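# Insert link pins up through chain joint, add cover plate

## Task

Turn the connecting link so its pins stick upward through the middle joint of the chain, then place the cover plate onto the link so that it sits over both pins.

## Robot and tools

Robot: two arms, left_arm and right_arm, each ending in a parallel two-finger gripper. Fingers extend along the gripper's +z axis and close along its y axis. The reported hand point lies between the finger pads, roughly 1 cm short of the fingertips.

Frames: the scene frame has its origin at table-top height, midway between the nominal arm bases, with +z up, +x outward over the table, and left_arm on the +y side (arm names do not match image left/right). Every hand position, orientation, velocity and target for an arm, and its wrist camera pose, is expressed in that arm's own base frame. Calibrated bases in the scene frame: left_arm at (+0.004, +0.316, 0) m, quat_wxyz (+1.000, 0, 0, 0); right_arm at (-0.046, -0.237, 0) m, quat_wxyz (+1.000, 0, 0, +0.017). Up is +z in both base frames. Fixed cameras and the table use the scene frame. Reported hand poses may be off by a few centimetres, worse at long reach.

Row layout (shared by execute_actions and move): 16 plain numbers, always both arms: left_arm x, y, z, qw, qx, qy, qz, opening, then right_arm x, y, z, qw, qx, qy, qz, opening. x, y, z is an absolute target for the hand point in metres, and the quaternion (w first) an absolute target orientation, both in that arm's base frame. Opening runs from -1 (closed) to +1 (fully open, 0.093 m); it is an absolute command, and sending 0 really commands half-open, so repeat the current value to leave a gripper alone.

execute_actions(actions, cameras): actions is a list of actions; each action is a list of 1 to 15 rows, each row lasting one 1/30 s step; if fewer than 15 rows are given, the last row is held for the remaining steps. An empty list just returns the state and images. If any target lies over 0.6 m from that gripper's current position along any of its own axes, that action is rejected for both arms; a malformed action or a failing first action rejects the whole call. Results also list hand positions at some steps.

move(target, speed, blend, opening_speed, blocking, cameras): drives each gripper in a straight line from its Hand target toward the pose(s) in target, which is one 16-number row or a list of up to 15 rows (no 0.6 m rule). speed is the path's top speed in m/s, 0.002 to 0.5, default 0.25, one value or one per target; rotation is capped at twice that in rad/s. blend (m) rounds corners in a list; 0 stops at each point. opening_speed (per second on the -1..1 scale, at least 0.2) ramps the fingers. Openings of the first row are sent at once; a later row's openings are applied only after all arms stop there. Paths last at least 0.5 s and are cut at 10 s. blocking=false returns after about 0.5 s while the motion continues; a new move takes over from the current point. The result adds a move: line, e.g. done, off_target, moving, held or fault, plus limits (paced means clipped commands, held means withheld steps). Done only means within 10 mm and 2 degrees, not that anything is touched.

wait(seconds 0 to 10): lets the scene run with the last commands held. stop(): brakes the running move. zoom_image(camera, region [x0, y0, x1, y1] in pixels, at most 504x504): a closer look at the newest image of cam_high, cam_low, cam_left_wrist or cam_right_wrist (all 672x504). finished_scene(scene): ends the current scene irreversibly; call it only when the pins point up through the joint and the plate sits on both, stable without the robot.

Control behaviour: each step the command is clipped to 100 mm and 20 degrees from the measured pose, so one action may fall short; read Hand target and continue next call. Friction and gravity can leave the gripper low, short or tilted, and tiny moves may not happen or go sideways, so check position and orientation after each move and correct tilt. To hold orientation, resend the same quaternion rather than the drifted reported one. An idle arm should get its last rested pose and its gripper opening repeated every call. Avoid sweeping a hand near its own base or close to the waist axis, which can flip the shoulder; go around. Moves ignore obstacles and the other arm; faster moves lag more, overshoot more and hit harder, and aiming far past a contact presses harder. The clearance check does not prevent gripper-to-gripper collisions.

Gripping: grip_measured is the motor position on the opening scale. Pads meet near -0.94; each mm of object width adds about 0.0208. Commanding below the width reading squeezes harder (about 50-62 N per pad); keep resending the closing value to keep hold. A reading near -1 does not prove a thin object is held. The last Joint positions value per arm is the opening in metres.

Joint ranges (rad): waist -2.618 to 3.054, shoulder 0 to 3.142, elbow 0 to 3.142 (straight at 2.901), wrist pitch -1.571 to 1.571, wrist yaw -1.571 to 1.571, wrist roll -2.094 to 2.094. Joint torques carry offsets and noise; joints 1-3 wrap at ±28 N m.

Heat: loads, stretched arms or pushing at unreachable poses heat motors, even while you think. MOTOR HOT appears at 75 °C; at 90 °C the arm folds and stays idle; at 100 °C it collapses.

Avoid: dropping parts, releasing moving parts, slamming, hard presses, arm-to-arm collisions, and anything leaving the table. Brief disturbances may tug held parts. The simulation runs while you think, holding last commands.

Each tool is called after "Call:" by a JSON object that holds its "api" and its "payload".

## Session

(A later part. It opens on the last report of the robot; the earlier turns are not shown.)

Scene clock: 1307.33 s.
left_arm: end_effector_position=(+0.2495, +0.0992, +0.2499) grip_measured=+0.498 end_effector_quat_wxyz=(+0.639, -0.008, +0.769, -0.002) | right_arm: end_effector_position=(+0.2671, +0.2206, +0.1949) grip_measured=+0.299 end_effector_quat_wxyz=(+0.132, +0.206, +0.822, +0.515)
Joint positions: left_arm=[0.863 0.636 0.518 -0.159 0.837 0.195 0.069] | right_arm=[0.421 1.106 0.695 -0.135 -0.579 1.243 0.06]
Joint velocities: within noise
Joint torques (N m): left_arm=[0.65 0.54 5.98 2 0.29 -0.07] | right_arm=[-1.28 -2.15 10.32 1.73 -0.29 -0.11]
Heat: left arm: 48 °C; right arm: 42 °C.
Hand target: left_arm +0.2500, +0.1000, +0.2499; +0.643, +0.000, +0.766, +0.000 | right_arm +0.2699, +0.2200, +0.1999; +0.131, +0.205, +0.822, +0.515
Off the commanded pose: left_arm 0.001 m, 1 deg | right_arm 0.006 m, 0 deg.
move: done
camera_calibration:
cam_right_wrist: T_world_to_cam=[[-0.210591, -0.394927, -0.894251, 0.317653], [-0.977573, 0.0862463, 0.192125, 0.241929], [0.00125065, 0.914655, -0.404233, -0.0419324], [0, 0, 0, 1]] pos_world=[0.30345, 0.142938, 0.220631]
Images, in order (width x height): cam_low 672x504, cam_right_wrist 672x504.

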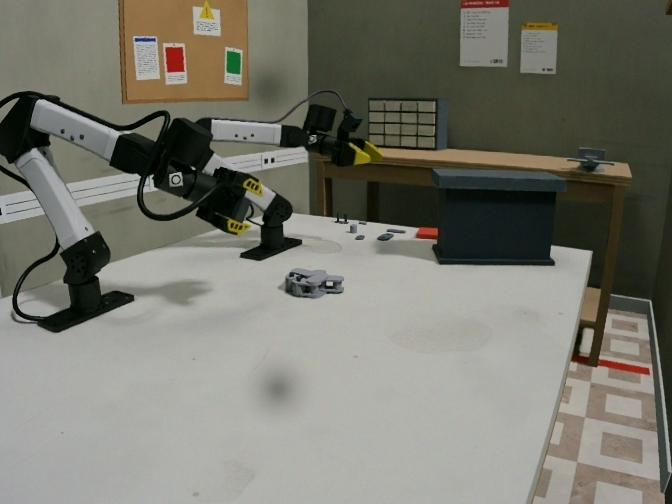

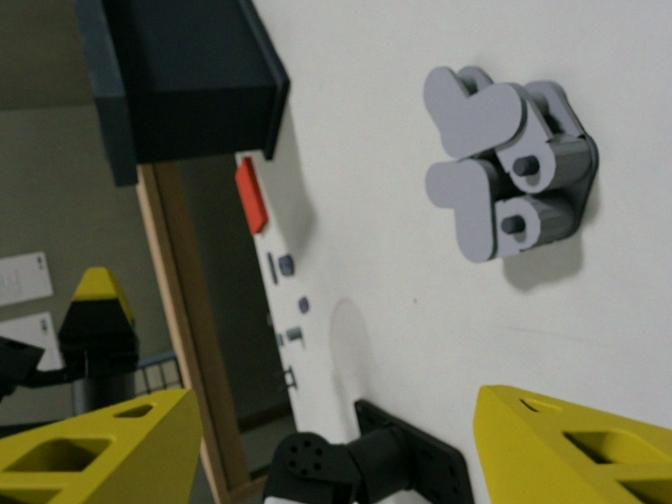

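Call:
{"api": "move", "payload": {"target": [0.25,0.1,0.25,0.6428,0,0.766,0,0.5,0.285,0.281,0.19,0.1999,-0.3736,0.9020,0.0828,0.3], "speed": 0.3, "cameras": ["cam_right_wrist"]}}

Call:
{"api": "zoom_image", "payload": {"camera": "cam_right_wrist", "region": [220, 140, 450, 370]}}

Scene clock: 1327.10 s.
left_arm: end_effector_position=(+0.2495, +0.0992, +0.2499) grip_measured=+0.498 end_effector_quat_wxyz=(+0.639, -0.008, +0.769, -0.002) | right_arm: end_effector_position=(+0.2848, +0.2802, +0.1897) grip_measured=+0.299 end_effector_quat_wxyz=(+0.204, -0.368, +0.902, +0.090)
Joint positions: left_arm=[0.863 0.636 0.518 -0.159 0.837 0.195 0.069] | right_arm=[0.771 1.661 1.547 -1.006 -0.014 -0.001 0.06]
Joint velocities: within noise
Joint torques (N m): left_arm=[0.65 0.55 5.97 2 0.29 -0.07] | right_arm=[0.05 -6.37 9.22 1.07 0.08 -0.1]
Heat: left arm: 48 °C; right arm: 43 °C.
Hand target: left_arm +0.2500, +0.1000, +0.2499; +0.643, +0.000, +0.766, +0.000 | right_arm +0.2850, +0.2809, +0.1900; +0.200, -0.374, +0.902, +0.083
Off the commanded pose: left_arm 0.001 m, 1 deg | right_arm 0.001 m, 1 deg.
move: done
camera_calibration:
cam_right_wrist: T_world_to_cam=[[0.695289, -0.718729, -0.00112663, 0.00363082], [-0.71873, -0.695289, -0.000224497, 0.436826], [-0.000621983, 0.000965835, -0.999999, 0.271003], [0, 0, 0, 1]] pos_world=[0.311604, 0.306068, 0.271105]
Images, in order (width x height): cam_right_wrist 672x504.

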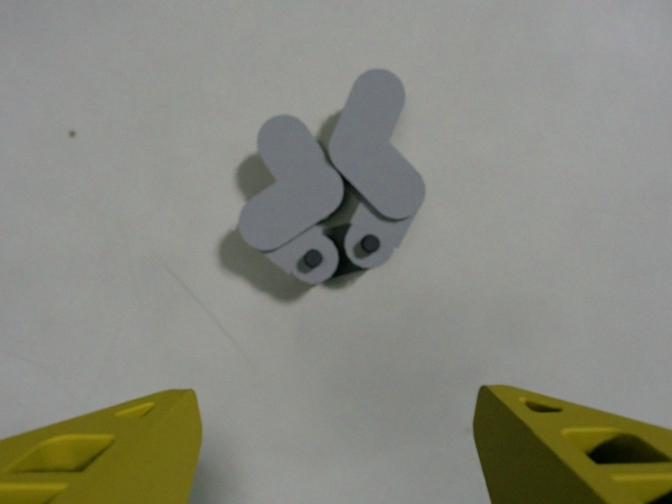

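Scaled by 2.191 from the camera's 672x504 image, which has a finer 960x720 frame.

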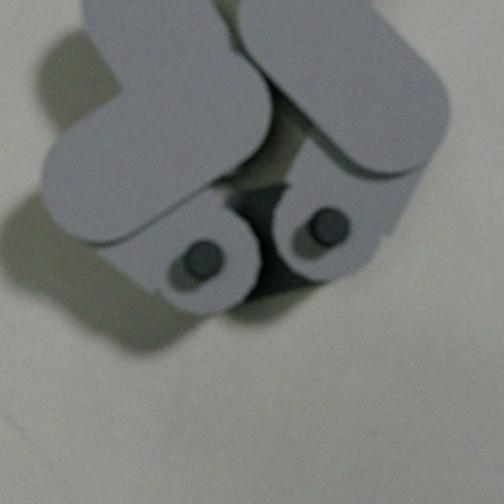

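Call:
{"api": "zoom_image", "payload": {"camera": "cam_right_wrist", "region": [230, 150, 390, 300]}}

Call:
{"api": "zoom_image", "payload": {"camera": "cam_right_wrist", "region": [230, 50, 440, 300]}}

Scaled by 3.150 from the camera's 672x504 image, which has a finer 960x720 frame.

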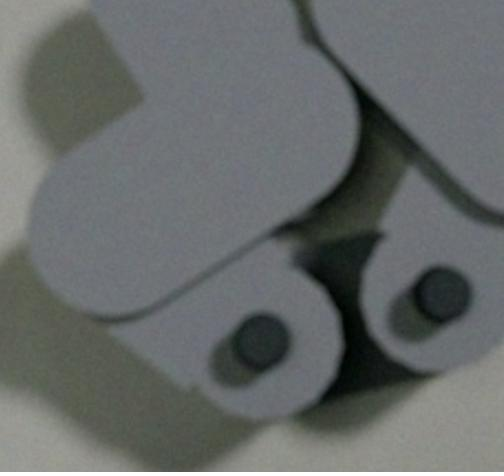

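Scaled by 2.016 from the camera's 672x504 image, which has a finer 960x720 frame.

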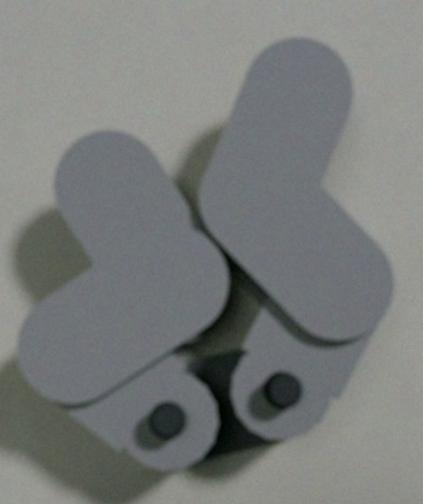

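Call:
{"api": "move", "payload": {"target": [0.189,0.319,0.17,0.1884,-0.4807,0.8498,0.1066,0.5,0.27,-0.05,0.25,0.6428,0,0.766,0,0.3], "speed": 0.35, "cameras": ["cam_left_wrist","cam_high"]}}

Call:
{"api": "zoom_image", "payload": {"camera": "cam_left_wrist", "region": [230, 150, 440, 360]}}

Scene clock: 1379.73 s.
left_arm: end_effector_position=(+0.1897, +0.3101, +0.1622) grip_measured=+0.498 end_effector_quat_wxyz=(+0.184, -0.473, +0.856, +0.096) | right_arm: end_effector_position=(+0.2689, -0.0489, +0.2546) grip_measured=+0.299 end_effector_quat_wxyz=(+0.645, -0.003, +0.764, -0.005)
Joint positions: left_arm=[1.031 1.545 1.33 -0.938 0.019 0.017 0.069] | right_arm=[-0.439 0.538 0.489 -0.137 -0.43 -0.09 0.06]
Joint velocities: within noise
Joint torques (N m): left_arm=[0.53 -5.87 8.94 1.11 -0.1 -0.3] | right_arm=[-0.98 1.58 6.83 2.28 -0.19 0.06]
Heat: left arm: 48 °C; right arm: 47 °C.
Hand target: left_arm +0.1889, +0.3187, +0.1701; +0.189, -0.481, +0.850, +0.107 | right_arm +0.2699, -0.0499, +0.2501; +0.643, +0.000, +0.766, +0.000
Off the commanded pose: left_arm 0.012 m, 2 deg | right_arm 0.005 m, 1 deg.
move: off_target (left_arm)
camera_calibration:
cam_left_wrist: T_world_to_cam=[[0.850212, -0.525869, 0.0245472, -0.000962031], [-0.525978, -0.850495, -0.00227764, 0.403762], [0.022075, -0.0109748, -0.999696, 0.242766], [0, 0, 0, 1]] pos_world=[0.207829, 0.345556, 0.243635]
Images, in order (width x height): cam_high 672x504, cam_left_wrist 672x504.

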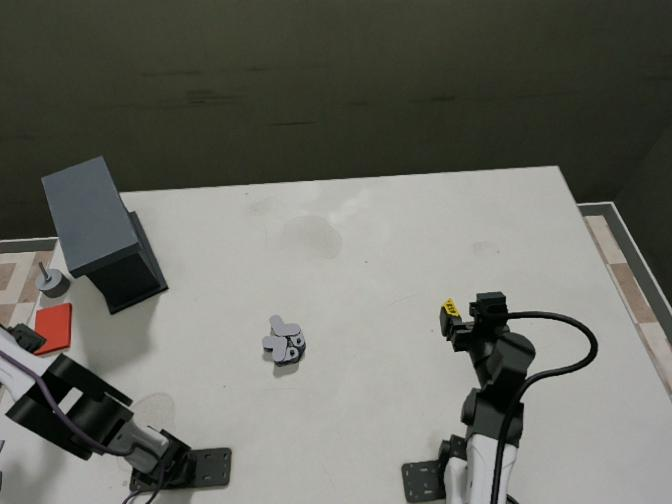

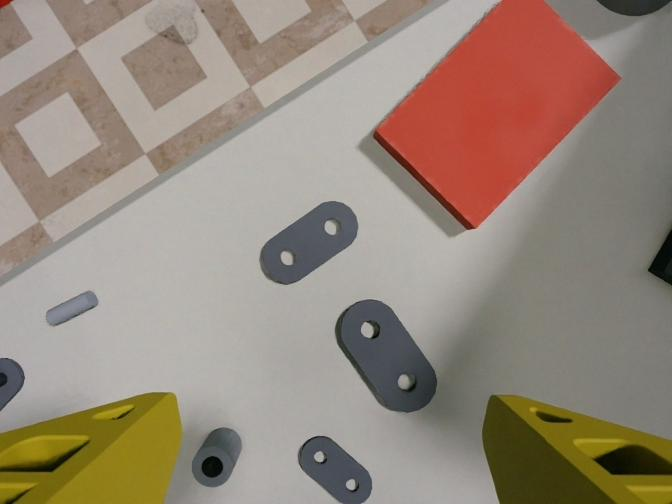

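Scaled by 2.400 from the camera's 672x504 image, which has a finer 960x720 frame.

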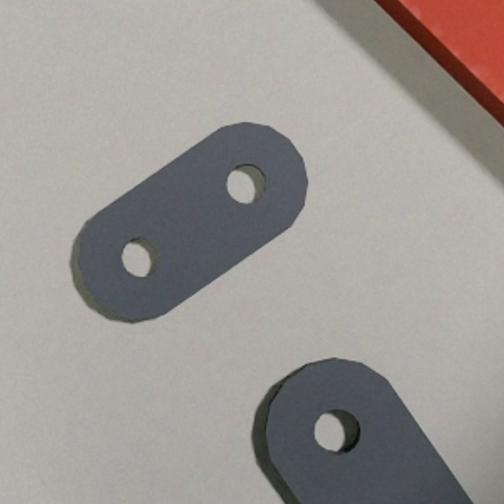

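Call:
{"api": "move", "payload": {"target": [[0.205,0.355,0.09,0,-0.0218,0.9998,0,0.2,0.27,-0.05,0.25,0.6428,0,0.766,0,0.3],[0.205,0.356,0.04,0,-0.0218,0.9998,0,0.2,0.27,-0.05,0.25,0.6428,0,0.766,0,0.3]], "speed": 0.2, "cameras": ["cam_left_wrist"]}}

Scene clock: 1399.37 s.
left_arm: end_effector_position=(+0.2026, +0.3547, +0.0427) grip_measured=+0.202 end_effector_quat_wxyz=(+0.004, -0.031, +0.999, -0.006) | right_arm: end_effector_position=(+0.2689, -0.0488, +0.2549) grip_measured=+0.299 end_effector_quat_wxyz=(+0.645, -0.004, +0.764, -0.005)
Joint positions: left_arm=[1.058 2.143 1.702 -1.136 0.014 0.995 0.055] | right_arm=[-0.44 0.538 0.489 -0.135 -0.431 -0.09 0.06]
Joint velocities: within noise
Joint torques (N m): left_arm=[-1.09 -10.99 5.23 0.46 -0.08 -0.08] | right_arm=[-0.84 1.51 6.76 2.32 -0.14 0.02]
Heat: left arm: 45 °C; right arm: 45 °C.
Hand target: left_arm +0.2050, +0.3560, +0.0400; +0.000, -0.022, +1.000, +0.000 | right_arm +0.2699, -0.0500, +0.2501; +0.643, +0.000, +0.766, +0.000
Off the commanded pose: left_arm 0.004 m, 1 deg | right_arm 0.005 m, 1 deg.
move: done
camera_calibration:
cam_left_wrist: T_world_to_cam=[[0.0771942, -0.996772, 0.0220505, 0.338268], [-0.916187, -0.0621954, 0.395895, 0.230641], [-0.393246, -0.0507632, -0.918031, 0.218309], [0, 0, 0, 1]] pos_world=[0.271047, 0.362603, 0.101645]
Images, in order (width x height): cam_left_wrist 672x504.

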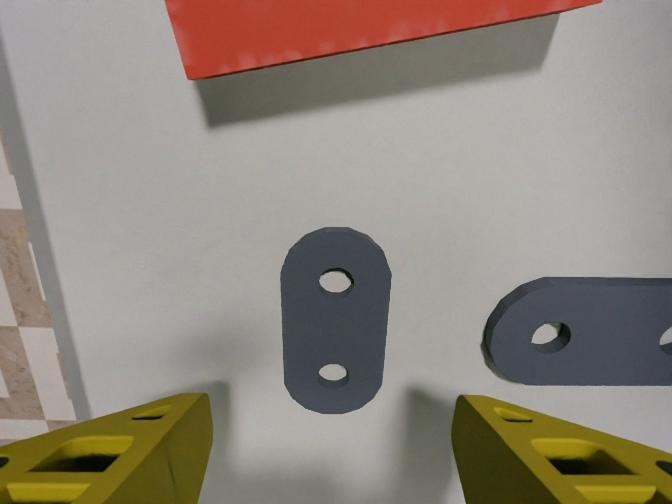

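Call:
{"api": "move", "payload": {"target": [[0.2072,0.357,0.02,0,-0.0218,0.9998,0,-0.05,0.27,-0.05,0.25,0.6428,0,0.766,0,0.3],[0.2072,0.357,0.009,0,-0.0218,0.9998,0,-0.05,0.27,-0.05,0.25,0.6428,0,0.766,0,0.3]], "speed": [0.1,0.05], "cameras": ["cam_left_wrist"]}}

Scene clock: 1410.97 s.
left_arm: end_effector_position=(+0.2066, +0.3575, +0.0162) grip_measured=-0.048 end_effector_quat_wxyz=(+0.008, -0.029, +1.000, -0.001) | right_arm: end_effector_position=(+0.2689, -0.0488, +0.2549) grip_measured=+0.299 end_effector_quat_wxyz=(+0.645, -0.004, +0.764, -0.004)
Joint positions: left_arm=[1.052 2.174 1.643 -1.033 0.014 0.995 0.043] | right_arm=[-0.44 0.538 0.489 -0.135 -0.431 -0.089 0.06]
Joint velocities: within noise
Joint torques (N m): left_arm=[-0.91 -10.29 4.79 0.49 -0.08 -0.1] | right_arm=[-1.01 1.51 6.9 2.27 -0.17 0.03]
Heat: left arm: 43 °C; right arm: 44 °C.
Hand target: left_arm +0.2072, +0.3569, +0.0091; +0.000, -0.022, +1.000, +0.000 | right_arm +0.2699, -0.0500, +0.2500; +0.643, +0.000, +0.766, +0.000
Off the commanded pose: left_arm 0.007 m, 1 deg | right_arm 0.005 m, 1 deg.
move: done
camera_calibration:
cam_left_wrist: T_world_to_cam=[[0.0713884, -0.997387, 0.011059, 0.342903], [-0.918924, -0.0614523, 0.389618, 0.245404], [-0.38792, -0.0379765, -0.92091, 0.190041], [0, 0, 0, 1]] pos_world=[0.274749, 0.364305, 0.0756047]
Images, in order (width x height): cam_left_wrist 672x504.

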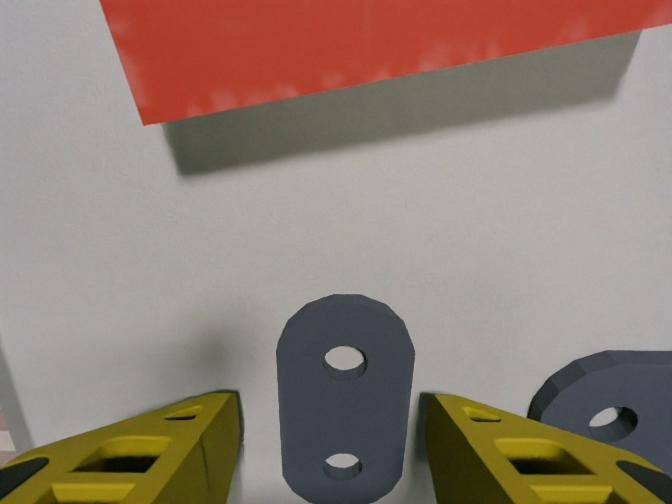

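Call:
{"api": "move", "payload": {"target": [[0.2065,0.3545,0.0,0,-0.0218,0.9998,0,-0.05,0.27,-0.05,0.25,0.6428,0,0.766,0,0.3]], "speed": [0.05], "cameras": ["cam_left_wrist"]}}

Scene clock: 1417.10 s.
left_arm: end_effector_position=(+0.2052, +0.3551, +0.0098) grip_measured=-0.048 end_effector_quat_wxyz=(+0.005, -0.028, +1.000, -0.001) | right_arm: end_effector_position=(+0.2689, -0.0488, +0.2549) grip_measured=+0.299 end_effector_quat_wxyz=(+0.645, -0.004, +0.764, -0.004)
Joint positions: left_arm=[1.051 2.174 1.616 -1.01 0.011 0.995 0.043] | right_arm=[-0.44 0.538 0.489 -0.135 -0.431 -0.089 0.06]
Joint velocities: within noise
Joint torques (N m): left_arm=[-0.98 -10.06 4.11 0.61 -0.01 -0.12] | right_arm=[-0.99 1.4 6.87 2.25 -0.2 0.06]
Heat: left arm: 42 °C; right arm: 44 °C.
Hand target: left_arm +0.2064, +0.3543, +0.0001; +0.000, -0.022, +1.000, +0.000 | right_arm +0.2699, -0.0500, +0.2500; +0.643, +0.000, +0.766, +0.000
Off the commanded pose: left_arm 0.010 m, 1 deg | right_arm 0.005 m, 1 deg.
move: done
camera_calibration:
cam_left_wrist: T_world_to_cam=[[0.0703125, -0.99745, 0.0122141, 0.340861], [-0.917288, -0.0598406, 0.393703, 0.245478], [-0.391968, -0.0388861, -0.919157, 0.184593], [0, 0, 0, 1]] pos_world=[0.273562, 0.361859, 0.0688614]
Images, in order (width x height): cam_left_wrist 672x504.

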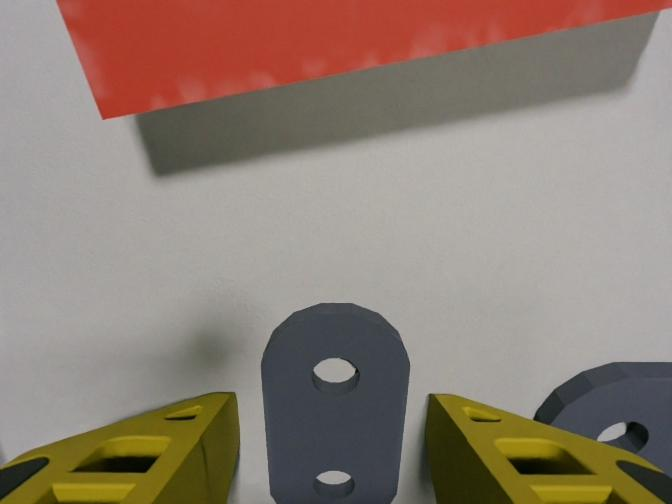

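Call:
{"api": "move", "payload": {"target": [[0.2065,0.3545,0.004,0,-0.0218,0.9998,0,-0.6,0.27,-0.05,0.25,0.6428,0,0.766,0,0.3]], "speed": [0.05], "opening_speed": 0.8, "cameras": []}}

Call:
{"api": "move", "payload": {"target": [[0.2065,0.3545,0.12,0,-0.0218,0.9998,0,-0.6,0.27,-0.05,0.25,0.6428,0,0.766,0,0.3]], "speed": [0.2], "cameras": ["cam_left_wrist"]}}

Scene clock: 1424.27 s.
left_arm: end_effector_position=(+0.2055, +0.3564, +0.0098) grip_measured=-0.455 end_effector_quat_wxyz=(+0.006, -0.028, +1.000, +0.001) | right_arm: end_effector_position=(+0.2689, -0.0488, +0.2549) grip_measured=+0.299 end_effector_quat_wxyz=(+0.645, -0.004, +0.764, -0.004)
Joint positions: left_arm=[1.051 2.174 1.616 -1.004 0.008 0.995 0.023] | right_arm=[-0.44 0.538 0.489 -0.135 -0.431 -0.089 0.06]
Joint velocities: within noise
Joint torques (N m): left_arm=[-0.94 -10.56 4.81 0.43 -0.03 -0.12] | right_arm=[-0.96 1.46 6.76 2.27 -0.19 0.05]
Heat: left arm: 42 °C; right arm: 44 °C.
Hand target: left_arm +0.2064, +0.3545, +0.0040; +0.000, -0.022, +1.000, +0.000 | right_arm +0.2699, -0.0500, +0.2500; +0.643, +0.000, +0.766, +0.000
Off the commanded pose: left_arm 0.006 m, 1 deg | right_arm 0.005 m, 1 deg.
move: done
No camera images: "cameras" was empty.

Scene clock: 1425.73 s.
left_arm: end_effector_position=(+0.2025, +0.3512, +0.0975) grip_measured=-0.455 end_effector_quat_wxyz=(-0.011, -0.028, +0.999, -0.026) | right_arm: end_effector_position=(+0.2689, -0.0488, +0.2549) grip_measured=+0.299 end_effector_quat_wxyz=(+0.645, -0.004, +0.764, -0.004)
Joint positions: left_arm=[1.051 2.161 1.948 -1.414 0.008 0.995 0.023] | right_arm=[-0.44 0.538 0.489 -0.135 -0.431 -0.089 0.06]
Joint velocities: within noise
Joint torques (N m): left_arm=[-0.94 -15.58 7.87 0.09 -0.03 -0.12] | right_arm=[-1.05 1.57 6.87 2.29 -0.22 0.05]
Heat: left arm: 42 °C; right arm: 44 °C.
Hand target: left_arm +0.2061, +0.3540, +0.1197; +0.000, -0.022, +1.000, +0.000 | right_arm +0.2699, -0.0500, +0.2500; +0.643, +0.000, +0.766, +0.000
Off the commanded pose: left_arm 0.023 m, 3 deg | right_arm 0.005 m, 1 deg.
move: off_target (left_arm)
camera_calibration:
cam_left_wrist: T_world_to_cam=[[0.0714076, -0.995601, 0.0606547, 0.33055], [-0.904299, -0.0389597, 0.425119, 0.195253], [-0.420886, -0.0852067, -0.903103, 0.284619], [0, 0, 0, 1]] pos_world=[0.272756, 0.360954, 0.153985]
Images, in order (width x height): cam_left_wrist 672x504.

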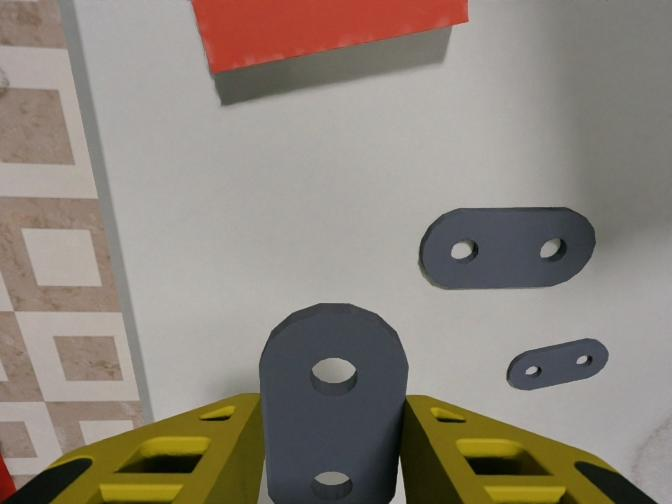

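Call:
{"api": "move", "payload": {"target": [[0.33,0.10,0.15,0,0.13,0.9915,0,-0.6,0.27,-0.05,0.25,0.6428,0,0.766,0,0.3],[0.255,-0.240,0.11,0,0.2563,0.9666,0,-0.6,0.27,-0.05,0.25,0.6428,0,0.766,0,0.3]], "speed": [0.3,0.25], "blend": 0.1, "cameras": ["cam_left_wrist","cam_low"]}}

Call:
{"api": "zoom_image", "payload": {"camera": "cam_low", "region": [240, 220, 370, 320]}}

Scene clock: 1442.70 s.
left_arm: end_effector_position=(+0.2500, -0.2351, +0.1054) grip_measured=-0.455 end_effector_quat_wxyz=(-0.006, +0.262, +0.965, +0.006) | right_arm: end_effector_position=(+0.2689, -0.0487, +0.2550) grip_measured=+0.299 end_effector_quat_wxyz=(+0.646, -0.004, +0.764, -0.004)
Joint positions: left_arm=[-0.757 1.86 1.546 -1.271 -0.005 -0.226 0.023] | right_arm=[-0.44 0.538 0.489 -0.135 -0.431 -0.089 0.06]
Joint velocities: within noise
Joint torques (N m): left_arm=[0.06 -8.09 8.18 0.26 0.04 -0.23] | right_arm=[-0.94 1.33 6.78 2.31 -0.26 0.08]
Heat: left arm: 44 °C; right arm: 43 °C.
Hand target: left_arm +0.2549, -0.2399, +0.1100; +0.000, +0.256, +0.967, +0.000 | right_arm +0.2699, -0.0500, +0.2501; +0.643, +0.000, +0.766, +0.000
Off the commanded pose: left_arm 0.008 m, 1 deg | right_arm 0.005 m, 1 deg.
move: done; limits=paced
camera_calibration:
cam_left_wrist: T_world_to_cam=[[-0.493559, -0.869712, 0.000505544, -0.07985], [-0.790838, 0.44904, 0.415859, 0.299321], [-0.361904, 0.204851, -0.909429, 0.315904], [0, 0, 0, 1]] pos_world=[0.311631, -0.268567, 0.162857]
Images, in order (width x height): cam_low 672x504, cam_left_wrist 672x504.

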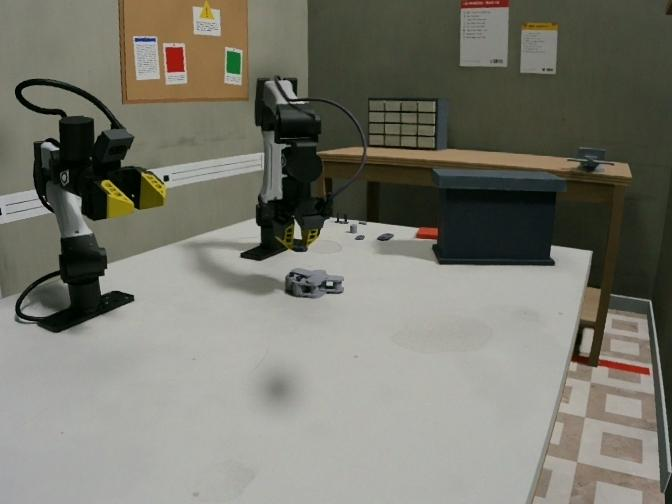

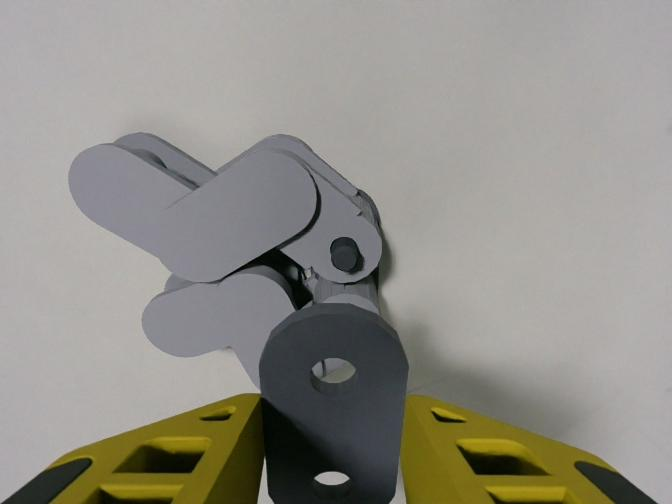

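Scaled by 3.877 from the camera's 672x504 image, which has a finer 960x720 frame.

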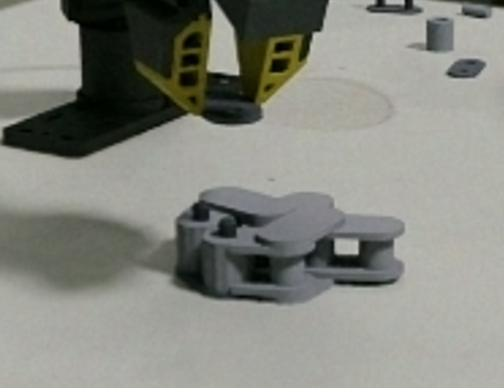

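Call:
{"api": "move", "payload": {"target": [[0.2575,-0.2445,0.063,0,0.2563,0.9666,0,-0.6,0.27,-0.05,0.25,0.6428,0,0.766,0,0.3]], "speed": 0.12, "cameras": ["cam_left_wrist","cam_low"]}}

Call:
{"api": "zoom_image", "payload": {"camera": "cam_low", "region": [270, 250, 350, 310]}}

Call:
{"api": "zoom_image", "payload": {"camera": "cam_left_wrist", "region": [240, 240, 430, 504]}}

Scene clock: 1461.37 s.
left_arm: end_effector_position=(+0.2573, -0.2419, +0.0666) grip_measured=-0.455 end_effector_quat_wxyz=(+0.000, +0.260, +0.966, +0.003) | right_arm: end_effector_position=(+0.2689, -0.0487, +0.2550) grip_measured=+0.299 end_effector_quat_wxyz=(+0.646, -0.004, +0.764, -0.004)
Joint positions: left_arm=[-0.757 1.908 1.454 -1.119 -0.005 -0.231 0.023] | right_arm=[-0.44 0.538 0.489 -0.135 -0.431 -0.089 0.06]
Joint velocities: left_arm=[within noise] | right_arm=[0.007 -0.007 0.007 -0.022 -0.066 -0.154 0]
Joint torques (N m): left_arm=[-0.4 -8.8 5.14 0.53 0.04 -0.29] | right_arm=[-0.98 1.37 6.86 2.3 -0.14 0.06]
Heat: left arm: 43 °C; right arm: 43 °C.
Hand target: left_arm +0.2575, -0.2445, +0.0631; +0.000, +0.256, +0.967, +0.000 | right_arm +0.2699, -0.0500, +0.2501; +0.643, +0.000, +0.766, +0.000
Off the commanded pose: left_arm 0.004 m, 1 deg | right_arm 0.005 m, 1 deg.
move: done
camera_calibration:
cam_left_wrist: T_world_to_cam=[[-0.489258, -0.872133, 0.00340865, -0.0840901], [-0.796725, 0.448538, 0.405021, 0.326387], [-0.354761, 0.195444, -0.914301, 0.280797], [0, 0, 0, 1]] pos_world=[0.318515, -0.274615, 0.124826]
Images, in order (width x height): cam_low 672x504, cam_left_wrist 672x504.

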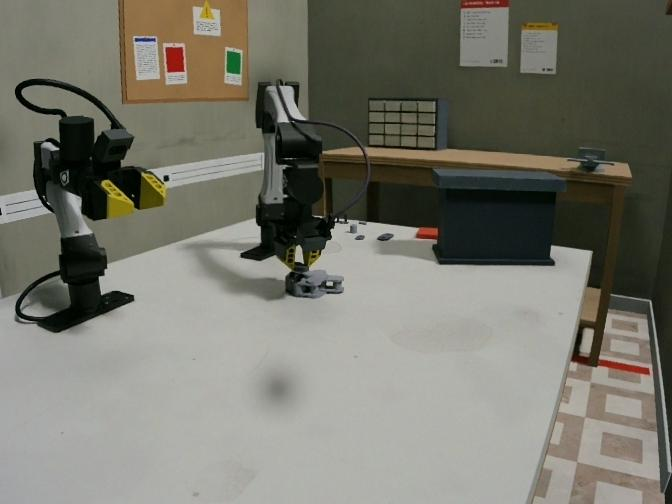

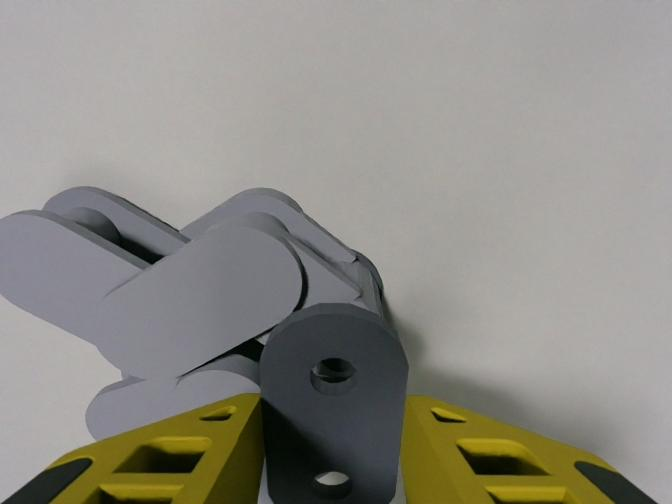

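Scaled by 6.300 from the camera's 672x504 image, which has a finer 960x720 frame.

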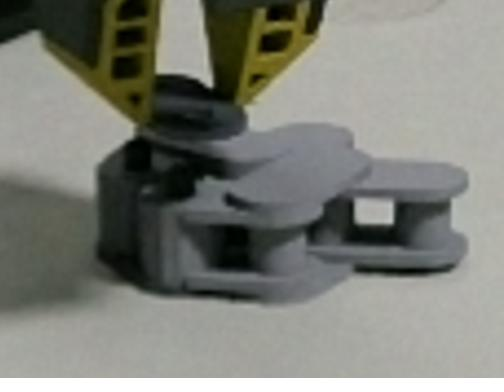

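Scaled by 1.909 from the camera's 672x504 image, which has a finer 960x720 frame.

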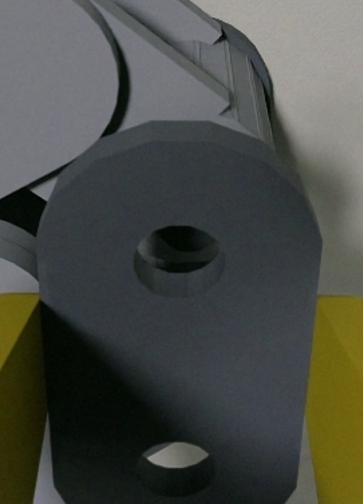

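Call:
{"api": "zoom_image", "payload": {"camera": "cam_low", "region": [280, 250, 320, 290]}}

Scaled by 12.600 from the camera's 672x504 image, which has a finer 960x720 frame.

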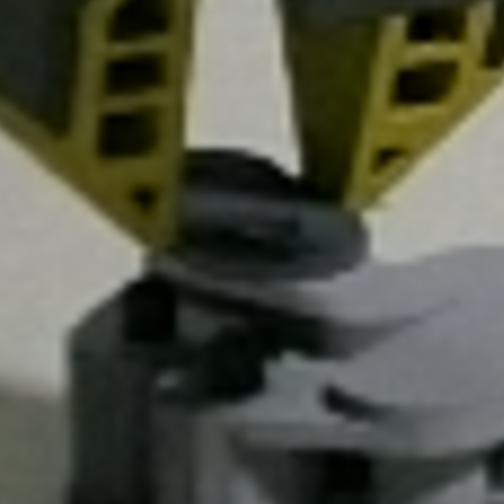

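Call:
{"api": "wait", "payload": {"seconds": 0.1}}

Call:
{"api": "zoom_image", "payload": {"camera": "cam_high", "region": [230, 280, 350, 400]}}

Scene clock: 1517.37 s.
left_arm: end_effector_position=(+0.2574, -0.2420, +0.0666) grip_measured=-0.455 end_effector_quat_wxyz=(+0.000, +0.260, +0.966, +0.003) | right_arm: end_effector_position=(+0.2689, -0.0487, +0.2550) grip_measured=+0.299 end_effector_quat_wxyz=(+0.646, -0.004, +0.764, -0.004)
Joint positions: left_arm=[-0.757 1.908 1.454 -1.118 -0.005 -0.232 0.023] | right_arm=[-0.44 0.538 0.489 -0.135 -0.431 -0.089 0.06]
Joint velocities: within noise
Joint torques (N m): left_arm=[-0.39 -8.79 5.14 0.5 0.04 -0.28] | right_arm=[-0.83 1.46 6.94 2.32 -0.17 0.01]
Heat: left arm: 42 °C; right arm: 44 °C.
Hand target: left_arm +0.2575, -0.2445, +0.0631; +0.000, +0.256, +0.967, +0.000 | right_arm +0.2699, -0.0500, +0.2501; +0.643, +0.000, +0.766, +0.000
Tool commands: left_gripper/opening=-0.6 right_gripper/opening=+0.3
Off the commanded pose: left_arm 0.004 m, 1 deg | right_arm 0.005 m, 1 deg.
wait: 0.10 s; at rest from the start
camera_calibration:
cam_left_wrist: T_world_to_cam=[[-0.488927, -0.872317, 0.00359392, -0.0842773], [-0.797122, 0.448446, 0.404342, 0.326676], [-0.354326, 0.194829, -0.914601, 0.280629], [0, 0, 0, 1]] pos_world=[0.31863, -0.274688, 0.124877]
cam_right_wrist: T_world_to_cam=[[-0.0144743, -0.99984, 0.0105038, -0.0474645], [-0.578505, -0.000194303, -0.815679, 0.400799], [0.815551, -0.0178829, -0.57841, 0.00865337], [0, 0, 0, 1]] pos_world=[0.22412, -0.0472243, 0.332427]

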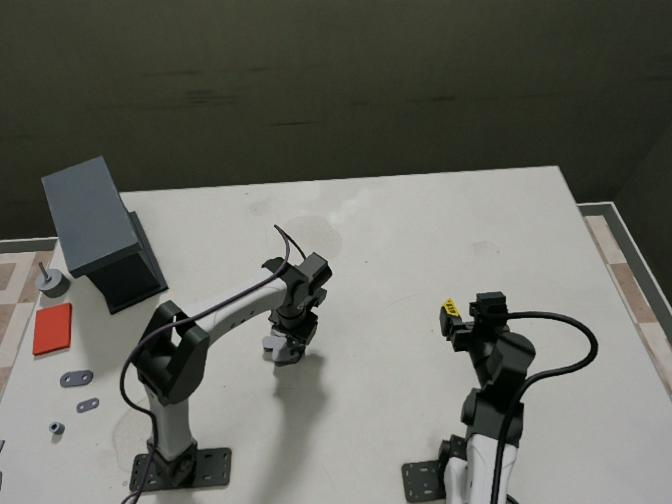

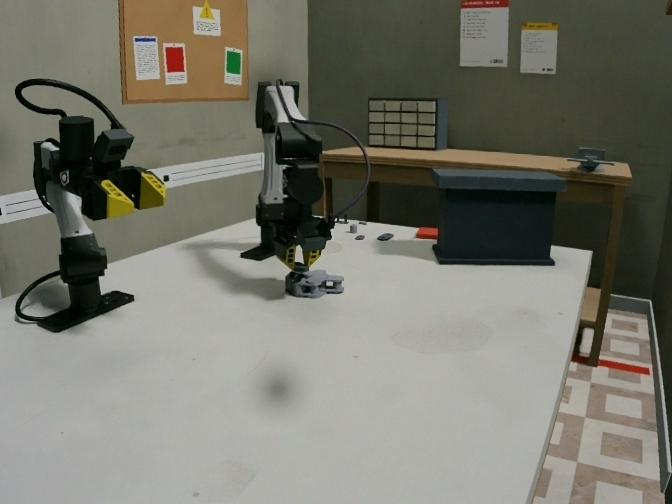

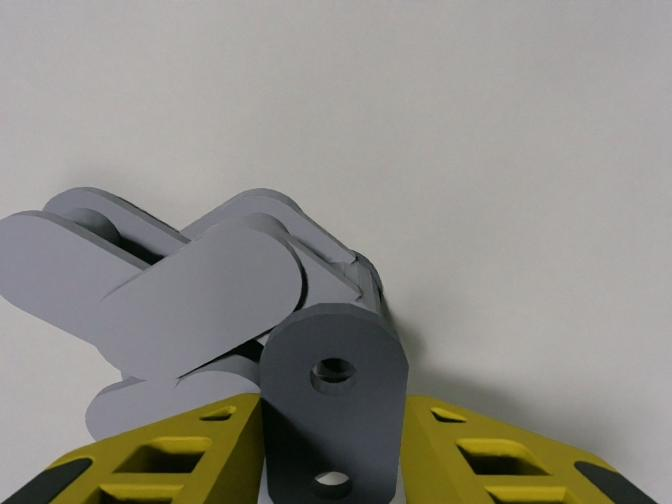

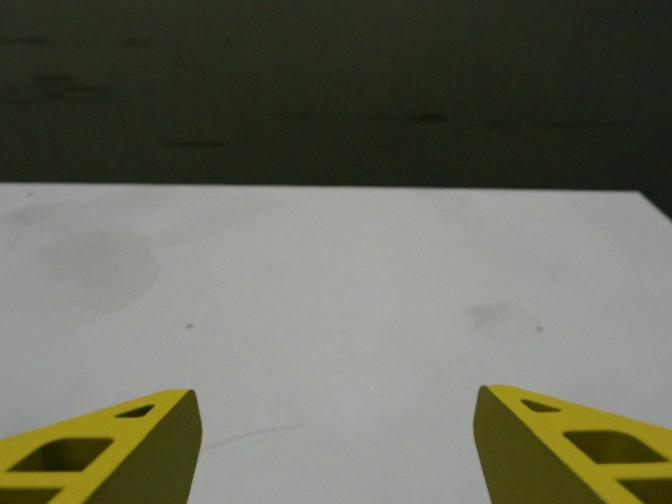

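Scaled by 4.200 from the camera's 672x504 image, which has a finer 960x720 frame.

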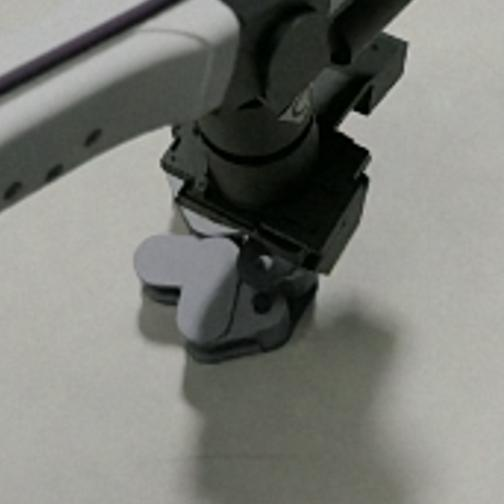

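Call:
{"api": "zoom_image", "payload": {"camera": "cam_high", "region": [270, 325, 320, 370]}}

Scaled by 10.080 from the camera's 672x504 image, which has a finer 960x720 frame.

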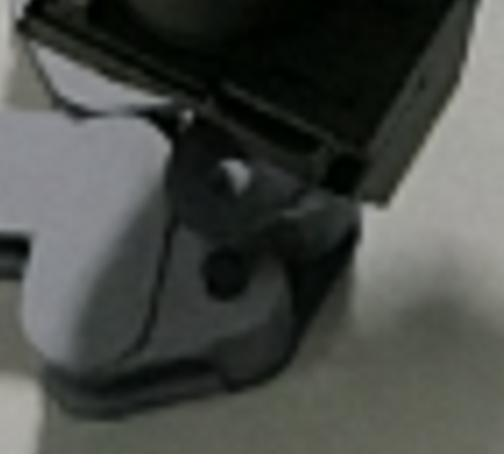

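Call:
{"api": "move", "payload": {"target": [[0.2475,-0.2412,0.057,0,0.2563,0.9666,0,-0.6,0.27,-0.05,0.25,0.6428,0,0.766,0,0.3]], "speed": 0.08, "cameras": ["cam_left_wrist","cam_low","cam_high"]}}

Call:
{"api": "zoom_image", "payload": {"camera": "cam_low", "region": [280, 250, 320, 290]}}

Call:
{"api": "zoom_image", "payload": {"camera": "cam_left_wrist", "region": [240, 240, 430, 504]}}

Call:
{"api": "zoom_image", "payload": {"camera": "cam_high", "region": [270, 325, 320, 370]}}

Scene clock: 1594.50 s.
left_arm: end_effector_position=(+0.2456, -0.2383, +0.0494) grip_measured=-0.455 end_effector_quat_wxyz=(-0.019, +0.257, +0.966, +0.004) | right_arm: end_effector_position=(+0.2689, -0.0487, +0.2550) grip_measured=+0.299 end_effector_quat_wxyz=(+0.646, -0.004, +0.764, -0.004)
Joint positions: left_arm=[-0.764 1.915 1.392 -1.085 0.012 -0.244 0.023] | right_arm=[-0.44 0.538 0.489 -0.135 -0.431 -0.089 0.06]
Joint velocities: within noise
Joint torques (N m): left_arm=[-0.98 -12.37 4.83 0.44 -0.12 -0.26] | right_arm=[-0.9 1.51 6.72 2.31 -0.16 0.07]
Heat: left arm: 43 °C; right arm: 46 °C.
Hand target: left_arm +0.2475, -0.2412, +0.0570; +0.000, +0.256, +0.967, +0.000 | right_arm +0.2699, -0.0500, +0.2500; +0.643, +0.000, +0.766, +0.000
Off the commanded pose: left_arm 0.008 m, 2 deg | right_arm 0.005 m, 1 deg.
move: done
camera_calibration:
cam_left_wrist: T_world_to_cam=[[-0.483691, -0.875167, 0.0111857, -0.0890414], [-0.783988, 0.438908, 0.439001, 0.315305], [-0.389109, 0.203571, -0.898417, 0.269823], [0, 0, 0, 1]] pos_world=[0.309117, -0.271244, 0.104991]
Images, in order (width x height): cam_high 672x504, cam_low 672x504, cam_left_wrist 672x504.

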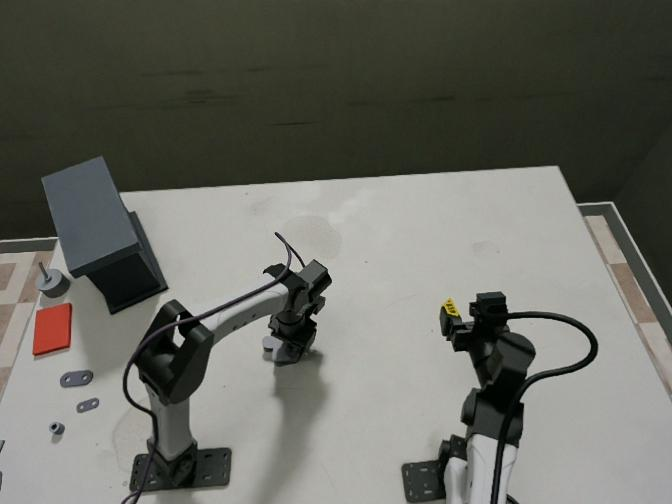

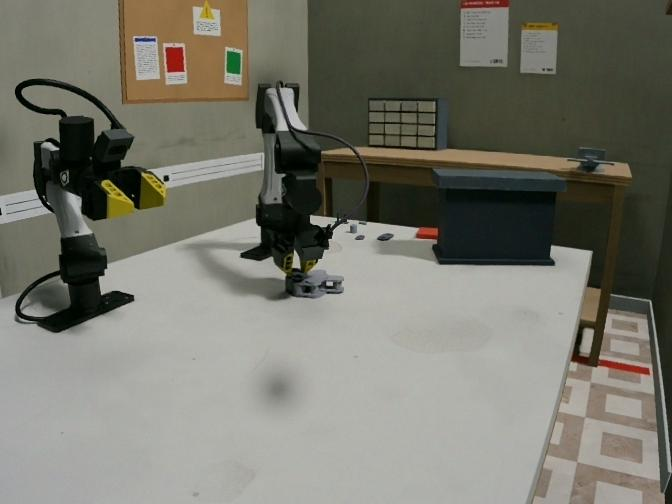

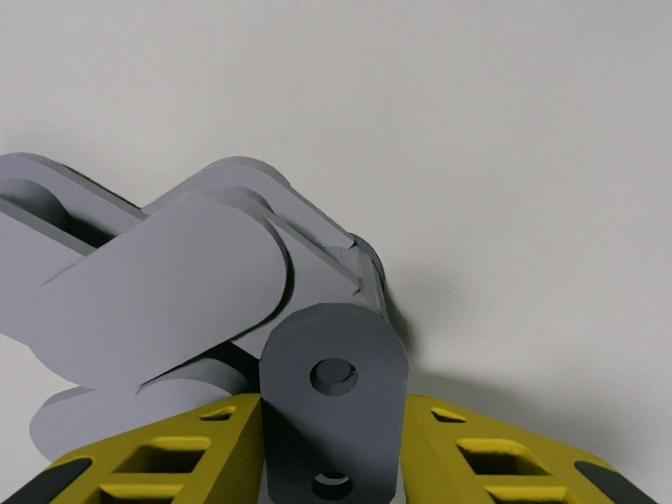

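Scaled by 12.600 from the camera's 672x504 image, which has a finer 960x720 frame.

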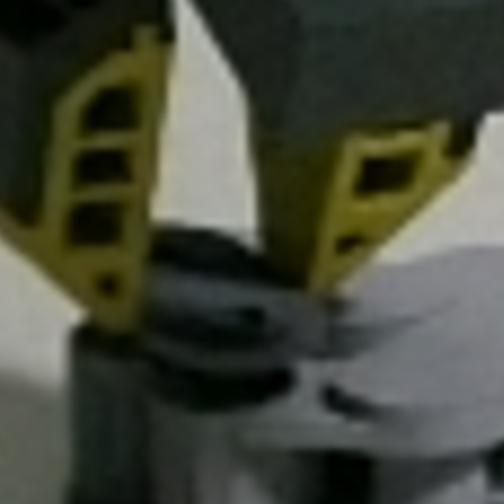

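Scaled by 1.909 from the camera's 672x504 image, which has a finer 960x720 frame.

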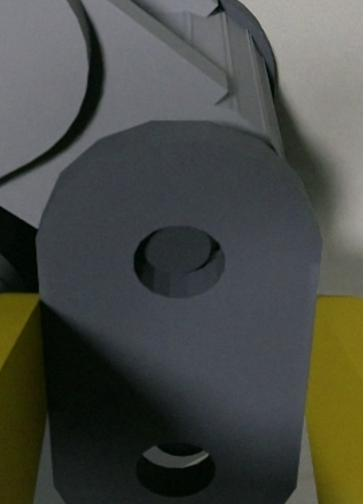

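Scaled by 10.080 from the camera's 672x504 image, which has a finer 960x720 frame.

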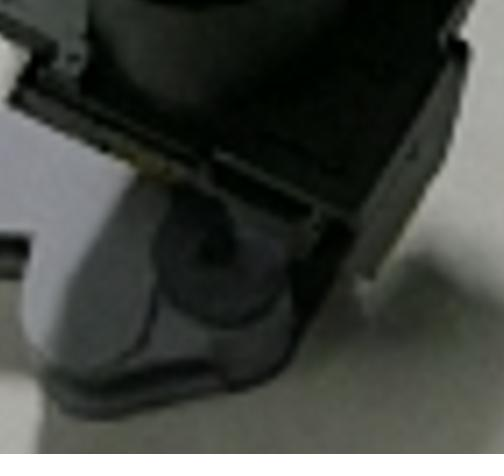

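Call:
{"api": "move", "payload": {"target": [[0.2440,-0.2395,0.057,0.0169,0.2563,0.9664,-0.0045,-0.6,0.27,-0.05,0.25,0.6428,0,0.766,0,0.3]], "speed": 0.08, "cameras": ["cam_left_wrist","cam_low","cam_high"]}}

Call:
{"api": "zoom_image", "payload": {"camera": "cam_low", "region": [280, 250, 320, 290]}}

Call:
{"api": "zoom_image", "payload": {"camera": "cam_left_wrist", "region": [280, 340, 400, 504]}}

Call:
{"api": "zoom_image", "payload": {"camera": "cam_high", "region": [270, 325, 320, 370]}}

Scene clock: 1625.43 s.
left_arm: end_effector_position=(+0.2439, -0.2380, +0.0448) grip_measured=-0.455 end_effector_quat_wxyz=(-0.004, +0.256, +0.967, +0.000) | right_arm: end_effector_position=(+0.2689, -0.0487, +0.2551) grip_measured=+0.299 end_effector_quat_wxyz=(+0.646, -0.004, +0.764, -0.004)
Joint positions: left_arm=[-0.771 1.887 1.336 -1.026 0.004 -0.254 0.023] | right_arm=[-0.44 0.538 0.489 -0.135 -0.431 -0.089 0.06]
Joint velocities: within noise
Joint torques (N m): left_arm=[-1.1 -13.71 4.64 0.36 -0.12 -0.26] | right_arm=[-0.79 1.43 6.97 2.31 -0.17 0.07]
Heat: left arm: 46 °C; right arm: 46 °C.
Hand target: left_arm +0.2439, -0.2395, +0.0568; +0.017, +0.256, +0.966, -0.005 | right_arm +0.2699, -0.0500, +0.2501; +0.643, +0.000, +0.766, +0.000
Off the commanded pose: left_arm 0.012 m, 2 deg | right_arm 0.005 m, 1 deg.
move: off_target (left_arm)
camera_calibration:
cam_left_wrist: T_world_to_cam=[[-0.48182, -0.876197, 0.0112906, -0.0902851], [-0.796928, 0.443514, 0.410124, 0.321369], [-0.364357, 0.188608, -0.91196, 0.256026], [0, 0, 0, 1]] pos_world=[0.305892, -0.269928, 0.102703]
Images, in order (width x height): cam_high 672x504, cam_low 672x504, cam_left_wrist 672x504.

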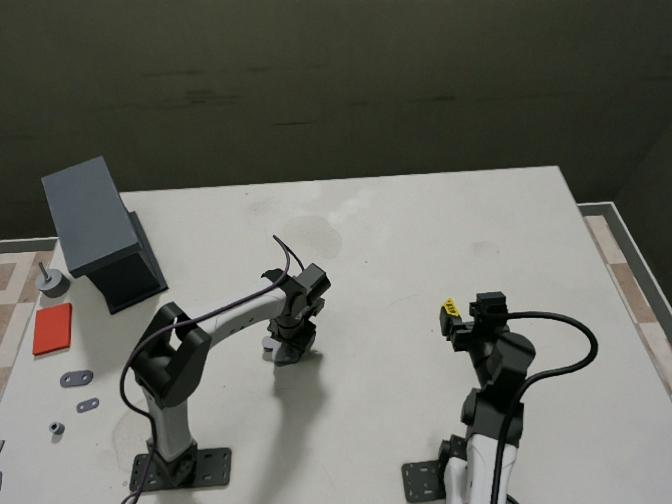

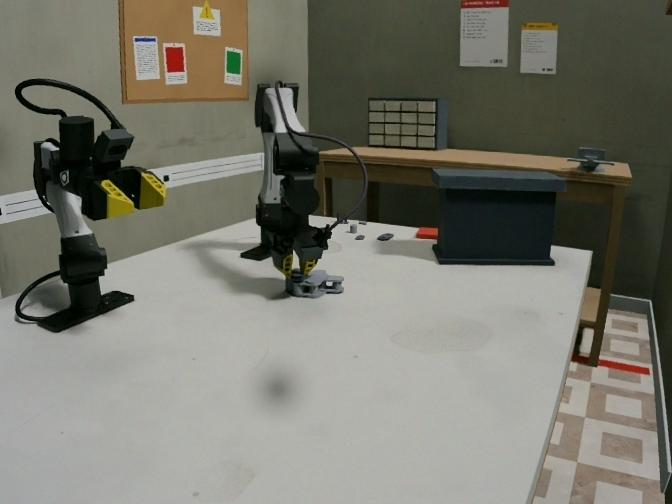

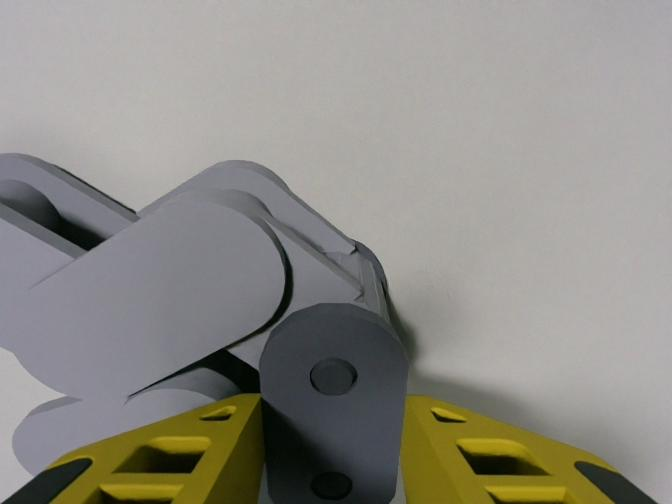

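Scaled by 12.600 from the camera's 672x504 image, which has a finer 960x720 frame.

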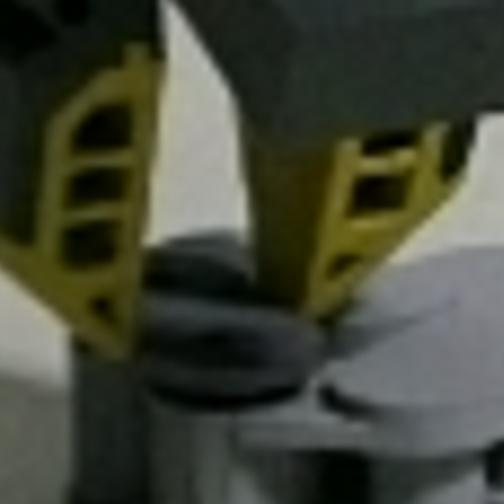

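Scaled by 3.073 from the camera's 672x504 image, which has a finer 960x720 frame.

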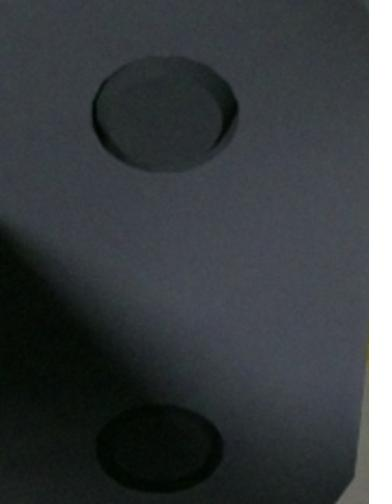

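Scaled by 10.080 from the camera's 672x504 image, which has a finer 960x720 frame.

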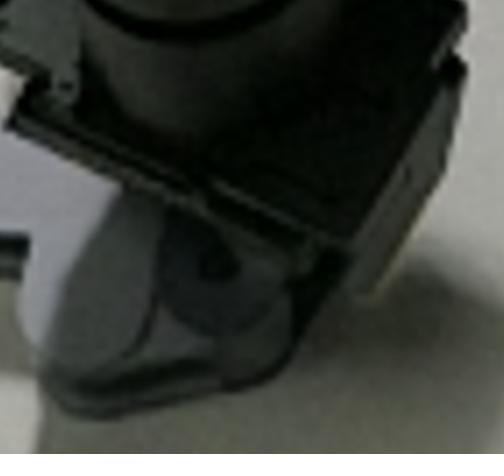

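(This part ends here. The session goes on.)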